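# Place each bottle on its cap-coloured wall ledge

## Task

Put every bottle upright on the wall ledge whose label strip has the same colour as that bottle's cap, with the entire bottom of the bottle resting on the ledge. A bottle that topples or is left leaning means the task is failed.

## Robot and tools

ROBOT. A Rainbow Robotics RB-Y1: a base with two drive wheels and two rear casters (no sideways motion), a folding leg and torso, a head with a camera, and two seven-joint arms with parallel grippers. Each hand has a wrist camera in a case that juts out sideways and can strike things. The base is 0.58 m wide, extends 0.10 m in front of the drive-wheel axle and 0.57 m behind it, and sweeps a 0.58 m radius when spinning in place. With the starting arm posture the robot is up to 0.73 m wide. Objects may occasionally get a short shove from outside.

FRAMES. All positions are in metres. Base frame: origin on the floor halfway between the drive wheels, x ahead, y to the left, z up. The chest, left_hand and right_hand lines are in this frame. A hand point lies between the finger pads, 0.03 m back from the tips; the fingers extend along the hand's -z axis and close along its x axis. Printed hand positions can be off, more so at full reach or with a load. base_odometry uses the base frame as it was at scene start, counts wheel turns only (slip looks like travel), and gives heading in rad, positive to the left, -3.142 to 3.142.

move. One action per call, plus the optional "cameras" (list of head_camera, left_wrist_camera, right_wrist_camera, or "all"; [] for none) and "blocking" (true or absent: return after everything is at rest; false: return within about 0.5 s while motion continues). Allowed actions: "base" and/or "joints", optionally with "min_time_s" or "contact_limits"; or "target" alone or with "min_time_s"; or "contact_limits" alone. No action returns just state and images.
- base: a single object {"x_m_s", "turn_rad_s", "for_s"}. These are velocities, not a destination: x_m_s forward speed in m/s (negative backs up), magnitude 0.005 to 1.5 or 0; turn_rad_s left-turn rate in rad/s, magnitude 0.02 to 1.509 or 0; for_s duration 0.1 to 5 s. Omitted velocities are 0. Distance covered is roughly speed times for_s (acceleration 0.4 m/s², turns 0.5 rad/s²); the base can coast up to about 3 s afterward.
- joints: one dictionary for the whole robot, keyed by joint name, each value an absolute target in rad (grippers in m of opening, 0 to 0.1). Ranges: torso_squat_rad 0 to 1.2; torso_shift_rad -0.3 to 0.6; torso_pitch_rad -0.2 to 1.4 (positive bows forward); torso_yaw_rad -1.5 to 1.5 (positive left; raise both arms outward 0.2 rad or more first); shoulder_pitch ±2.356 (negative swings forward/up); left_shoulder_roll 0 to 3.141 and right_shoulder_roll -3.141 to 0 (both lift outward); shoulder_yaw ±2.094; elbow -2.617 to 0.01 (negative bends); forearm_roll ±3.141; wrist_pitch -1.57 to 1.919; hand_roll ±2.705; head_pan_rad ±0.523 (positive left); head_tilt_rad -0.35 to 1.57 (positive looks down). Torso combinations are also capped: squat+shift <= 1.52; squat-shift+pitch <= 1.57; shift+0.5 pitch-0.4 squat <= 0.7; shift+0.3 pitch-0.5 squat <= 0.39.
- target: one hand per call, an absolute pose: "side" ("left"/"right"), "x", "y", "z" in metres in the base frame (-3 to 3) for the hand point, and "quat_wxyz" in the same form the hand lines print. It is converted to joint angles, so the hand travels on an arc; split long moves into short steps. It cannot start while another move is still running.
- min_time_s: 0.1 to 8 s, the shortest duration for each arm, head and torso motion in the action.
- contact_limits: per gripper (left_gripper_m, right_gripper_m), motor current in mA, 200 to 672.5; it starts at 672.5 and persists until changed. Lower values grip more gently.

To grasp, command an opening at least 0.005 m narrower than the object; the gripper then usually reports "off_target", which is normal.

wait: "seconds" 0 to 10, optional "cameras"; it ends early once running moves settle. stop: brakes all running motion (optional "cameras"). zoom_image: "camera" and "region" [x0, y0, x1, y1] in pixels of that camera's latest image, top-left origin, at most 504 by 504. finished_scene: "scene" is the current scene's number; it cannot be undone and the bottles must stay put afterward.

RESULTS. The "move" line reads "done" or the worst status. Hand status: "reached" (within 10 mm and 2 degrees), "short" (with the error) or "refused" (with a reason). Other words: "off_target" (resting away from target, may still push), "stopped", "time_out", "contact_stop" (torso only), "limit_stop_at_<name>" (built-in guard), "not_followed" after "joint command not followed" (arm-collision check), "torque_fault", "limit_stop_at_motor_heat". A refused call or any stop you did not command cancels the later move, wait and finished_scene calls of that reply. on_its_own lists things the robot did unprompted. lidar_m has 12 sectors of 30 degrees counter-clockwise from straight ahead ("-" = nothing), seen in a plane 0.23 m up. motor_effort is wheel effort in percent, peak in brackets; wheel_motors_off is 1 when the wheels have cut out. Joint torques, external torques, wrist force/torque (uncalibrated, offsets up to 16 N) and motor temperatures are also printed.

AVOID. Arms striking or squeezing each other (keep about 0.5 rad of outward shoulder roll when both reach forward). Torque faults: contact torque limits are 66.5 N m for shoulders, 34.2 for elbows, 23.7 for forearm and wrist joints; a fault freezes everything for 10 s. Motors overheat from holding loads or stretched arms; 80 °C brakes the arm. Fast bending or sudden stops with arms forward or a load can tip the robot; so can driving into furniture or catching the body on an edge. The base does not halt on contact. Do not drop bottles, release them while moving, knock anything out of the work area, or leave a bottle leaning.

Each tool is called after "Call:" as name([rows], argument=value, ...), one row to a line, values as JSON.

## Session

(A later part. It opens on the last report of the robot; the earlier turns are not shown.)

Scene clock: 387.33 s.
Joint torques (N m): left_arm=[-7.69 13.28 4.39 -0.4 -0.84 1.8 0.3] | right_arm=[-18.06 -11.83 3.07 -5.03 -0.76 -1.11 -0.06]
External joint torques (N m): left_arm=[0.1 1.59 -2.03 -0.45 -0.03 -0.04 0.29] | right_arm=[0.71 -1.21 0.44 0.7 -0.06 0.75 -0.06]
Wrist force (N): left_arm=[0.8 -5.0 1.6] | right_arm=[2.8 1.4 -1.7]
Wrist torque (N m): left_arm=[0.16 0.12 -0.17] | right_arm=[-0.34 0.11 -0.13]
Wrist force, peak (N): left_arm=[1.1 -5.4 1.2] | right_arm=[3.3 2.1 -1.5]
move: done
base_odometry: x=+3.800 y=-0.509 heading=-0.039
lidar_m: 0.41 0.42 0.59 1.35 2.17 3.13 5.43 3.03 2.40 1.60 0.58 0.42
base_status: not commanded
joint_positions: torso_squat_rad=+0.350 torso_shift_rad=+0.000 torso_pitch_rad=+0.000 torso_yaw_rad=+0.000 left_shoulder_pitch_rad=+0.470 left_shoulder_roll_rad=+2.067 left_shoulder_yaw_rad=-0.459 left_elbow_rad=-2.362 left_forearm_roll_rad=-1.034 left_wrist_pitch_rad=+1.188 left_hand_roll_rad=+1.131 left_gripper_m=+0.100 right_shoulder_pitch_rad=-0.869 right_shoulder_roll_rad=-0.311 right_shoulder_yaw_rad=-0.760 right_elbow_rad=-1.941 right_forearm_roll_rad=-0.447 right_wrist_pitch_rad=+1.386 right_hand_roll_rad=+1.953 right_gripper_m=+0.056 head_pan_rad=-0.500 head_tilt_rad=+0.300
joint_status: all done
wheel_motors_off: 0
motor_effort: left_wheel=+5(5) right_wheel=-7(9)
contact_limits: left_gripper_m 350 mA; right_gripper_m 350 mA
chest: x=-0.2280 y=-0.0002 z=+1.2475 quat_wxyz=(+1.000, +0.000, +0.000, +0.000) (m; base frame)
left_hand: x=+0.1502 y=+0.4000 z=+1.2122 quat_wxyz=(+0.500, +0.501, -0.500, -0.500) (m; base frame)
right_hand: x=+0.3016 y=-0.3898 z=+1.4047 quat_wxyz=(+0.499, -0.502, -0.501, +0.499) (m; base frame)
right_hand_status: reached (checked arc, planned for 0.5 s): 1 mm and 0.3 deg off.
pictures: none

Call:
move(joints={"right_gripper_m": 0.08}, cameras=["head_camera", "right_wrist_camera"])

Scene clock: 388.57 s.
Joint torques (N m): left_arm=[-7.91 13.46 4.63 -0.52 -0.93 1.57 0.18] | right_arm=[-18.4 -11.95 2.96 -5.11 -0.76 -1.41 -0.24]
External joint torques (N m): left_arm=[-0.11 1.77 -1.8 -0.57 -0.12 -0.27 0.16] | right_arm=[0.36 -1.33 0.34 0.63 -0.06 0.46 -0.23]
Wrist force (N): left_arm=[0.7 -5.3 1.3] | right_arm=[3.4 4.5 1.0]
Wrist torque (N m): left_arm=[0.21 0.09 -0.15] | right_arm=[-0.27 0.11 -0.14]
Wrist force, peak (N): left_arm=[0.7 -5.5 1.5] | right_arm=[3.6 5.5 1.3]
move: done
base_odometry: x=+3.800 y=-0.509 heading=-0.039
lidar_m: 0.41 0.42 0.59 1.35 2.17 3.13 5.43 3.03 2.39 1.58 0.58 0.42
base_status: not commanded
joint_positions: torso_squat_rad=+0.350 torso_shift_rad=+0.000 torso_pitch_rad=+0.000 torso_yaw_rad=+0.000 left_shoulder_pitch_rad=+0.470 left_shoulder_roll_rad=+2.067 left_shoulder_yaw_rad=-0.459 left_elbow_rad=-2.362 left_forearm_roll_rad=-1.034 left_wrist_pitch_rad=+1.188 left_hand_roll_rad=+1.131 left_gripper_m=+0.100 right_shoulder_pitch_rad=-0.869 right_shoulder_roll_rad=-0.311 right_shoulder_yaw_rad=-0.760 right_elbow_rad=-1.941 right_forearm_roll_rad=-0.447 right_wrist_pitch_rad=+1.386 right_hand_roll_rad=+1.953 right_gripper_m=+0.080 head_pan_rad=-0.500 head_tilt_rad=+0.300
joint_status: all done
wheel_motors_off: 0
motor_effort: left_wheel=+5(5) right_wheel=-8(9)
contact_limits: left_gripper_m 350 mA; right_gripper_m 350 mA
chest: x=-0.2280 y=-0.0002 z=+1.2475 quat_wxyz=(+1.000, +0.000, +0.000, +0.000) (m; base frame)
left_hand: x=+0.1502 y=+0.4000 z=+1.2122 quat_wxyz=(+0.500, +0.501, -0.500, -0.500) (m; base frame)
right_hand: x=+0.3016 y=-0.3898 z=+1.4047 quat_wxyz=(+0.499, -0.502, -0.501, +0.499) (m; base frame)
pictures: head_camera, right_wrist_camera
camera_calibration:
head_camera: T_world_to_cam=[[-0.504669, -0.863021, 0.0224455, -0.131956], [-0.235559, 0.112642, -0.96531, 1.40737], [0.830555, -0.492449, -0.260139, 0.490578], [0, 0, 0, 1]] pos_world=[-0.142528, -0.0308245, 1.48912]
right_wrist_camera: T_world_to_cam=[[-0.0172961, -0.998441, 0.0530673, -0.463335], [-0.492361, -0.0376888, -0.869575, 1.38235], [0.870219, -0.0411685, -0.490941, 0.483197], [0, 0, 0, 1]] pos_world=[0.252117, -0.390621, 1.46387]

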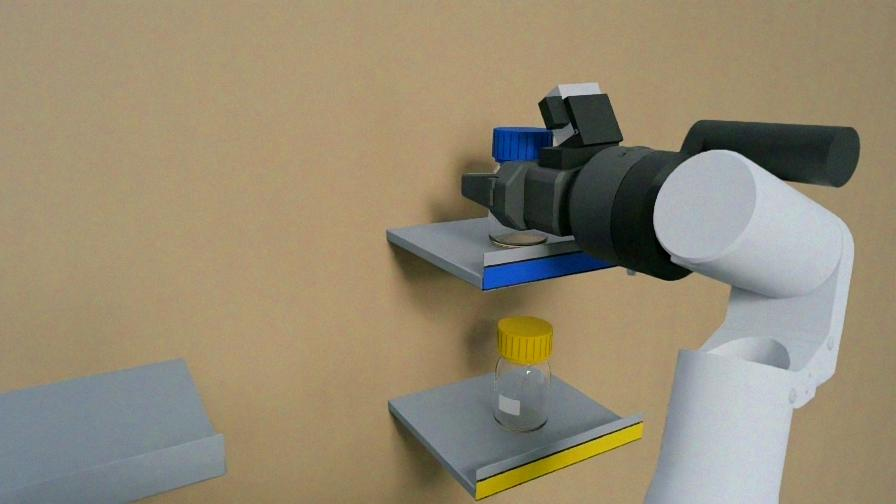

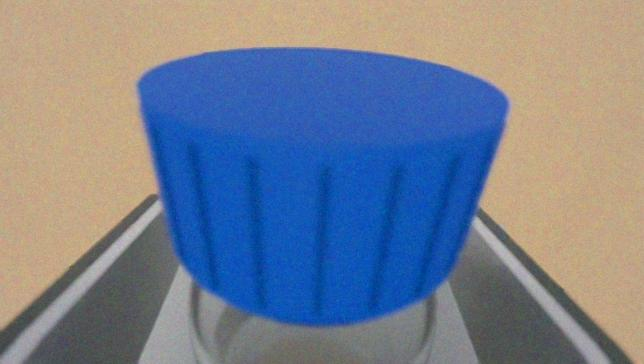

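Call:
move(target={"side": "right", "x": 0.3015, "y": -0.39, "z": 1.411, "quat_wxyz": [0.5, -0.5, -0.5, 0.5]}, min_time_s=0.6)

Call:
move(joints={"right_gripper_m": 0.1})

Call:
move(target={"side": "right", "x": 0.24, "y": -0.39, "z": 1.413, "quat_wxyz": [0.5, -0.5, -0.5, 0.5]}, min_time_s=1, cameras=["head_camera"])

Call:
move(target={"side": "right", "x": 0.16, "y": -0.39, "z": 1.413, "quat_wxyz": [0.5, -0.5, -0.5, 0.5]}, min_time_s=1, cameras=["head_camera", "right_wrist_camera"])

Scene clock: 390.00 s.
Joint torques (N m): left_arm=[-7.74 13.21 4.79 -0.55 -0.84 1.64 0.22] | right_arm=[-19.37 -12.94 4.36 -4.57 -0.52 -1.66 -0.25]
External joint torques (N m): left_arm=[0.05 1.52 -1.64 -0.6 -0.03 -0.21 0.2] | right_arm=[-0.51 -2.28 1.76 1.04 0.17 0.21 -0.25]
Wrist force (N): left_arm=[1.0 -4.9 1.1] | right_arm=[2.9 5.7 0.4]
Wrist torque (N m): left_arm=[0.18 0.14 -0.16] | right_arm=[-0.41 0.05 -0.01]
Wrist force, peak (N): left_arm=[1.2 -5.3 1.4] | right_arm=[3.7 5.6 1.3]
move: done
base_odometry: x=+3.800 y=-0.509 heading=-0.039
lidar_m: 0.40 0.42 0.58 1.35 2.16 3.13 5.43 3.03 2.40 1.59 0.58 0.43
base_status: not commanded
joint_positions: torso_squat_rad=+0.350 torso_shift_rad=+0.000 torso_pitch_rad=+0.000 torso_yaw_rad=+0.000 left_shoulder_pitch_rad=+0.470 left_shoulder_roll_rad=+2.067 left_shoulder_yaw_rad=-0.459 left_elbow_rad=-2.362 left_forearm_roll_rad=-1.034 left_wrist_pitch_rad=+1.188 left_hand_roll_rad=+1.131 left_gripper_m=+0.100 right_shoulder_pitch_rad=-0.887 right_shoulder_roll_rad=-0.325 right_shoulder_yaw_rad=-0.757 right_elbow_rad=-1.933 right_forearm_roll_rad=-0.440 right_wrist_pitch_rad=+1.403 right_hand_roll_rad=+1.942 right_gripper_m=+0.080 head_pan_rad=-0.500 head_tilt_rad=+0.300
joint_status: all done
wheel_motors_off: 0
motor_effort: left_wheel=+5(5) right_wheel=-8(9)
contact_limits: left_gripper_m 350 mA; right_gripper_m 350 mA
chest: x=-0.2280 y=-0.0002 z=+1.2475 quat_wxyz=(+1.000, +0.000, +0.000, +0.000) (m; base frame)
left_hand: x=+0.1502 y=+0.4000 z=+1.2122 quat_wxyz=(+0.500, +0.501, -0.500, -0.500) (m; base frame)
right_hand: x=+0.3013 y=-0.3902 z=+1.4108 quat_wxyz=(+0.500, -0.500, -0.500, +0.500) (m; base frame)
right_hand_status: reached (checked arc, planned for 0.6 s): 0 mm and 0.0 deg off.
pictures: none

Scene clock: 390.70 s.
Joint torques (N m): left_arm=[-7.77 13.29 4.58 -0.28 -0.9 1.65 0.24] | right_arm=[-19.5 -12.82 4.27 -4.7 -0.47 -1.32 -0.18]
External joint torques (N m): left_arm=[0.02 1.6 -1.84 -0.33 -0.09 -0.19 0.23] | right_arm=[-0.65 -2.15 1.66 0.91 0.22 0.55 -0.17]
Wrist force (N): left_arm=[1.1 -4.9 1.5] | right_arm=[3.4 4.6 1.0]
Wrist torque (N m): left_arm=[0.17 0.15 -0.17] | right_arm=[-0.31 0.08 -0.02]
Wrist force, peak (N): left_arm=[0.9 -5.4 1.4] | right_arm=[3.3 6.0 1.5]
move: done
base_odometry: x=+3.800 y=-0.509 heading=-0.039
lidar_m: 0.40 0.43 0.58 1.35 2.16 3.13 5.43 3.03 2.39 1.59 0.58 0.43
base_status: not commanded
joint_positions: torso_squat_rad=+0.350 torso_shift_rad=+0.000 torso_pitch_rad=+0.000 torso_yaw_rad=+0.000 left_shoulder_pitch_rad=+0.470 left_shoulder_roll_rad=+2.067 left_shoulder_yaw_rad=-0.459 left_elbow_rad=-2.362 left_forearm_roll_rad=-1.034 left_wrist_pitch_rad=+1.188 left_hand_roll_rad=+1.131 left_gripper_m=+0.100 right_shoulder_pitch_rad=-0.887 right_shoulder_roll_rad=-0.325 right_shoulder_yaw_rad=-0.757 right_elbow_rad=-1.933 right_forearm_roll_rad=-0.440 right_wrist_pitch_rad=+1.403 right_hand_roll_rad=+1.942 right_gripper_m=+0.100 head_pan_rad=-0.500 head_tilt_rad=+0.300
joint_status: all done
wheel_motors_off: 0
motor_effort: left_wheel=+4(5) right_wheel=-8(8)
contact_limits: left_gripper_m 350 mA; right_gripper_m 350 mA
chest: x=-0.2280 y=-0.0002 z=+1.2475 quat_wxyz=(+1.000, +0.000, +0.000, +0.000) (m; base frame)
left_hand: x=+0.1502 y=+0.4000 z=+1.2122 quat_wxyz=(+0.500, +0.501, -0.500, -0.500) (m; base frame)
right_hand: x=+0.3013 y=-0.3902 z=+1.4108 quat_wxyz=(+0.500, -0.500, -0.500, +0.500) (m; base frame)
pictures: none

Scene clock: 392.03 s.
Joint torques (N m): left_arm=[-7.83 13.28 4.4 -0.47 -0.91 1.78 0.29] | right_arm=[-14.66 -12.15 0.86 -4.04 -0.67 -1.77 -0.07]
External joint torques (N m): left_arm=[-0.03 1.59 -2.03 -0.52 -0.1 -0.07 0.28] | right_arm=[1.83 -1.72 -1.55 0.09 -0.07 0.15 -0.06]
Wrist force (N): left_arm=[1.1 -5.0 1.3] | right_arm=[3.2 5.0 1.5]
Wrist torque (N m): left_arm=[0.17 0.14 -0.16] | right_arm=[-0.30 0.07 0.02]
Wrist force, peak (N): left_arm=[1.1 -5.4 1.5] | right_arm=[3.8 5.4 1.0]
move: done
base_odometry: x=+3.800 y=-0.509 heading=-0.039
lidar_m: 0.40 0.42 0.59 1.35 2.17 3.13 5.44 3.03 2.39 1.58 0.58 0.42
base_status: not commanded
joint_positions: torso_squat_rad=+0.350 torso_shift_rad=+0.000 torso_pitch_rad=+0.000 torso_yaw_rad=+0.000 left_shoulder_pitch_rad=+0.470 left_shoulder_roll_rad=+2.067 left_shoulder_yaw_rad=-0.459 left_elbow_rad=-2.362 left_forearm_roll_rad=-1.034 left_wrist_pitch_rad=+1.188 left_hand_roll_rad=+1.131 left_gripper_m=+0.100 right_shoulder_pitch_rad=-0.822 right_shoulder_roll_rad=-0.344 right_shoulder_yaw_rad=-0.816 right_elbow_rad=-2.168 right_forearm_roll_rad=-0.517 right_wrist_pitch_rad=+1.595 right_hand_roll_rad=+1.872 right_gripper_m=+0.100 head_pan_rad=-0.500 head_tilt_rad=+0.300
joint_status: all done
wheel_motors_off: 0
motor_effort: left_wheel=+5(5) right_wheel=-8(8)
contact_limits: left_gripper_m 350 mA; right_gripper_m 350 mA
chest: x=-0.2280 y=-0.0002 z=+1.2475 quat_wxyz=(+1.000, +0.000, +0.000, +0.000) (m; base frame)
left_hand: x=+0.1502 y=+0.4000 z=+1.2122 quat_wxyz=(+0.500, +0.501, -0.500, -0.500) (m; base frame)
right_hand: x=+0.2401 y=-0.3898 z=+1.4131 quat_wxyz=(+0.500, -0.500, -0.500, +0.500) (m; base frame)
right_hand_status: reached (checked arc, planned for 1.0 s): 0 mm and 0.0 deg off.
pictures: head_camera
camera_calibration:
head_camera: T_world_to_cam=[[-0.504669, -0.863021, 0.0224455, -0.131956], [-0.235559, 0.112642, -0.96531, 1.40737], [0.830555, -0.492449, -0.260139, 0.490578], [0, 0, 0, 1]] pos_world=[-0.142528, -0.0308245, 1.48912]

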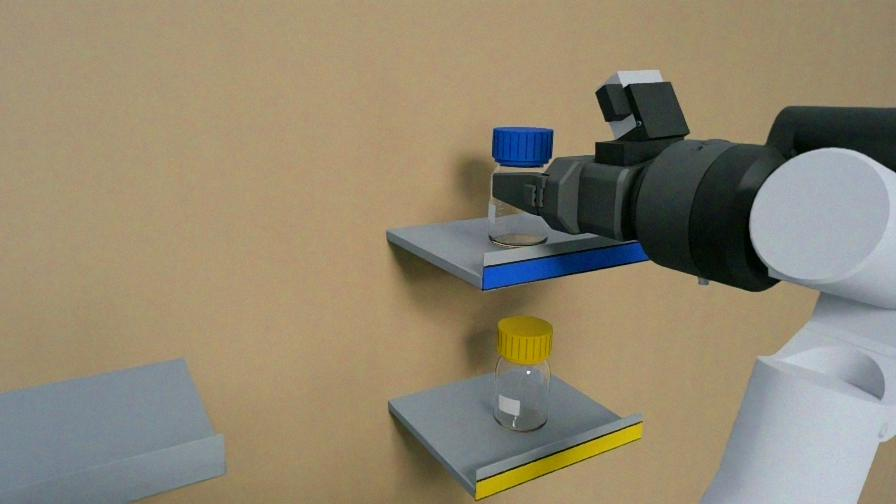

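Scene clock: 393.37 s.
Joint torques (N m): left_arm=[-7.95 13.07 4.72 -0.62 -0.91 1.79 0.31] | right_arm=[-11.9 -12.25 1.12 -2.03 -0.63 -1.86 -0.1]
External joint torques (N m): left_arm=[-0.16 1.38 -1.7 -0.67 -0.1 -0.05 0.3] | right_arm=[1.59 -1.9 -1.2 0.08 -0.21 0.11 -0.09]
Wrist force (N): left_arm=[0.8 -4.9 1.3] | right_arm=[3.0 4.6 0.4]
Wrist torque (N m): left_arm=[0.15 0.11 -0.16] | right_arm=[-0.26 -0.02 -0.03]
Wrist force, peak (N): left_arm=[1.0 -5.3 1.5] | right_arm=[3.7 5.8 0.6]
move: done
base_odometry: x=+3.800 y=-0.509 heading=-0.039
lidar_m: 0.41 0.42 0.58 1.35 2.16 3.13 5.43 3.03 2.39 1.59 0.57 0.42
base_status: not commanded
joint_positions: torso_squat_rad=+0.350 torso_shift_rad=+0.000 torso_pitch_rad=+0.000 torso_yaw_rad=+0.000 left_shoulder_pitch_rad=+0.470 left_shoulder_roll_rad=+2.067 left_shoulder_yaw_rad=-0.459 left_elbow_rad=-2.362 left_forearm_roll_rad=-1.034 left_wrist_pitch_rad=+1.188 left_hand_roll_rad=+1.131 left_gripper_m=+0.100 right_shoulder_pitch_rad=-0.770 right_shoulder_roll_rad=-0.408 right_shoulder_yaw_rad=-0.957 right_elbow_rad=-2.419 right_forearm_roll_rad=-0.687 right_wrist_pitch_rad=+1.844 right_hand_roll_rad=+1.763 right_gripper_m=+0.100 head_pan_rad=-0.500 head_tilt_rad=+0.300
joint_status: all done
wheel_motors_off: 0
motor_effort: left_wheel=+5(5) right_wheel=-7(9)
contact_limits: left_gripper_m 350 mA; right_gripper_m 350 mA
chest: x=-0.2280 y=-0.0002 z=+1.2475 quat_wxyz=(+1.000, +0.000, +0.000, +0.000) (m; base frame)
left_hand: x=+0.1502 y=+0.4000 z=+1.2122 quat_wxyz=(+0.500, +0.501, -0.500, -0.500) (m; base frame)
right_hand: x=+0.1601 y=-0.3898 z=+1.4131 quat_wxyz=(+0.500, -0.500, -0.500, +0.500) (m; base frame)
right_hand_status: reached (checked arc, planned for 1.0 s): 0 mm and 0.0 deg off.
pictures: head_camera, right_wrist_camera
camera_calibration:
head_camera: T_world_to_cam=[[-0.504669, -0.863021, 0.0224455, -0.131956], [-0.235559, 0.112642, -0.96531, 1.40737], [0.830555, -0.492449, -0.260139, 0.490578], [0, 0, 0, 1]] pos_world=[-0.142528, -0.0308245, 1.48912]
right_wrist_camera: T_world_to_cam=[[-0.0167816, -0.998515, 0.0518265, -0.46459], [-0.49602, -0.0366918, -0.867536, 1.31804], [0.868149, -0.0402656, -0.494668, 0.616444], [0, 0, 0, 1]] pos_world=[0.11081, -0.390718, 1.47246]

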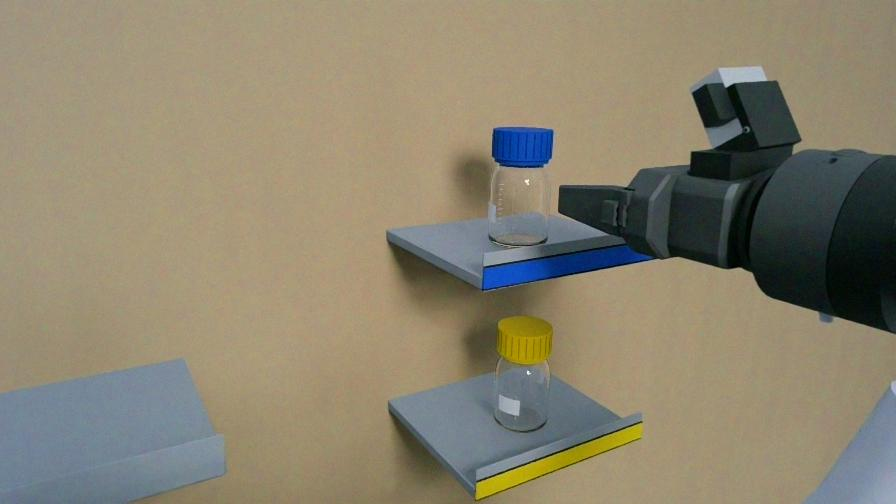

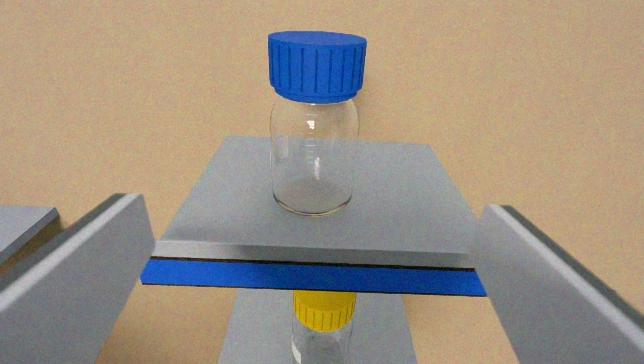

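Call:
move(joints={"head_pan_rad": 0.5, "head_tilt_rad": 0.3}, cameras=["head_camera"])

Scene clock: 394.90 s.
Joint torques (N m): left_arm=[-7.7 13.41 4.71 -0.37 -0.84 1.8 0.13] | right_arm=[-11.44 -11.73 1.18 -1.98 -0.43 -1.89 -0.02]
External joint torques (N m): left_arm=[0.1 1.72 -1.72 -0.42 -0.03 -0.04 0.12] | right_arm=[2.05 -1.38 -1.15 0.13 -0.01 0.08 -0.01]
Wrist force (N): left_arm=[1.0 -5.2 1.4] | right_arm=[3.2 4.0 0.9]
Wrist torque (N m): left_arm=[0.19 0.13 -0.17] | right_arm=[-0.20 0.08 -0.07]
Wrist force, peak (N): left_arm=[0.9 -5.6 1.5] | right_arm=[3.7 5.1 1.8]
move: done
base_odometry: x=+3.800 y=-0.509 heading=-0.039
lidar_m: 0.41 0.42 0.59 1.35 2.16 3.13 5.43 3.02 2.40 1.59 0.58 0.43
base_status: not commanded
joint_positions: torso_squat_rad=+0.350 torso_shift_rad=+0.000 torso_pitch_rad=+0.000 torso_yaw_rad=+0.000 left_shoulder_pitch_rad=+0.470 left_shoulder_roll_rad=+2.067 left_shoulder_yaw_rad=-0.459 left_elbow_rad=-2.362 left_forearm_roll_rad=-1.034 left_wrist_pitch_rad=+1.188 left_hand_roll_rad=+1.131 left_gripper_m=+0.100 right_shoulder_pitch_rad=-0.770 right_shoulder_roll_rad=-0.408 right_shoulder_yaw_rad=-0.957 right_elbow_rad=-2.419 right_forearm_roll_rad=-0.687 right_wrist_pitch_rad=+1.844 right_hand_roll_rad=+1.763 right_gripper_m=+0.100 head_pan_rad=+0.500 head_tilt_rad=+0.300
joint_status: all done
wheel_motors_off: 0
motor_effort: left_wheel=+4(5) right_wheel=-8(9)
contact_limits: left_gripper_m 350 mA; right_gripper_m 350 mA
chest: x=-0.2280 y=-0.0002 z=+1.2475 quat_wxyz=(+1.000, +0.000, +0.000, +0.000) (m; base frame)
left_hand: x=+0.1502 y=+0.4000 z=+1.2122 quat_wxyz=(+0.500, +0.501, -0.500, -0.500) (m; base frame)
right_hand: x=+0.1601 y=-0.3898 z=+1.4131 quat_wxyz=(+0.500, -0.500, -0.500, +0.500) (m; base frame)
pictures: head_camera
camera_calibration:
head_camera: T_world_to_cam=[[0.45349, -0.890978, 0.0224759, 0.0653891], [-0.221432, -0.13706, -0.965496, 1.4104], [0.863316, 0.432866, -0.259446, 0.496677], [0, 0, 0, 1]] pos_world=[-0.146137, 0.0365745, 1.48912]

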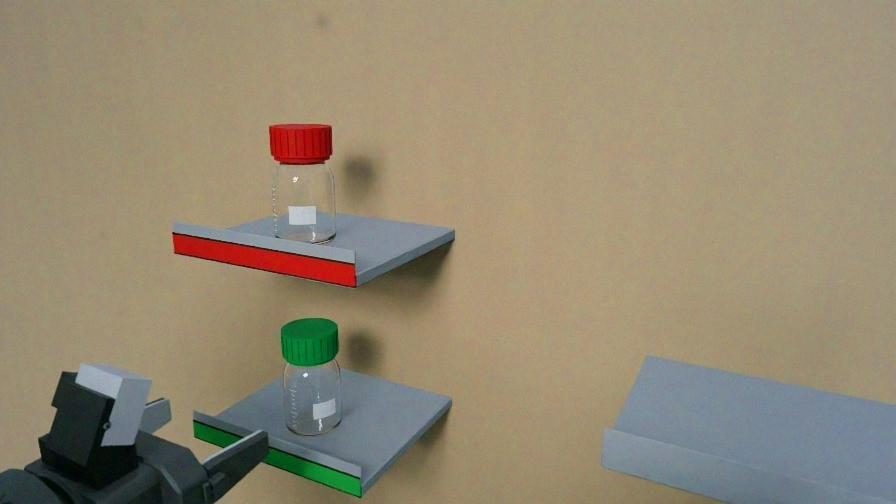

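Call:
finished_scene(scene=1)

The scene is finished: the task was done.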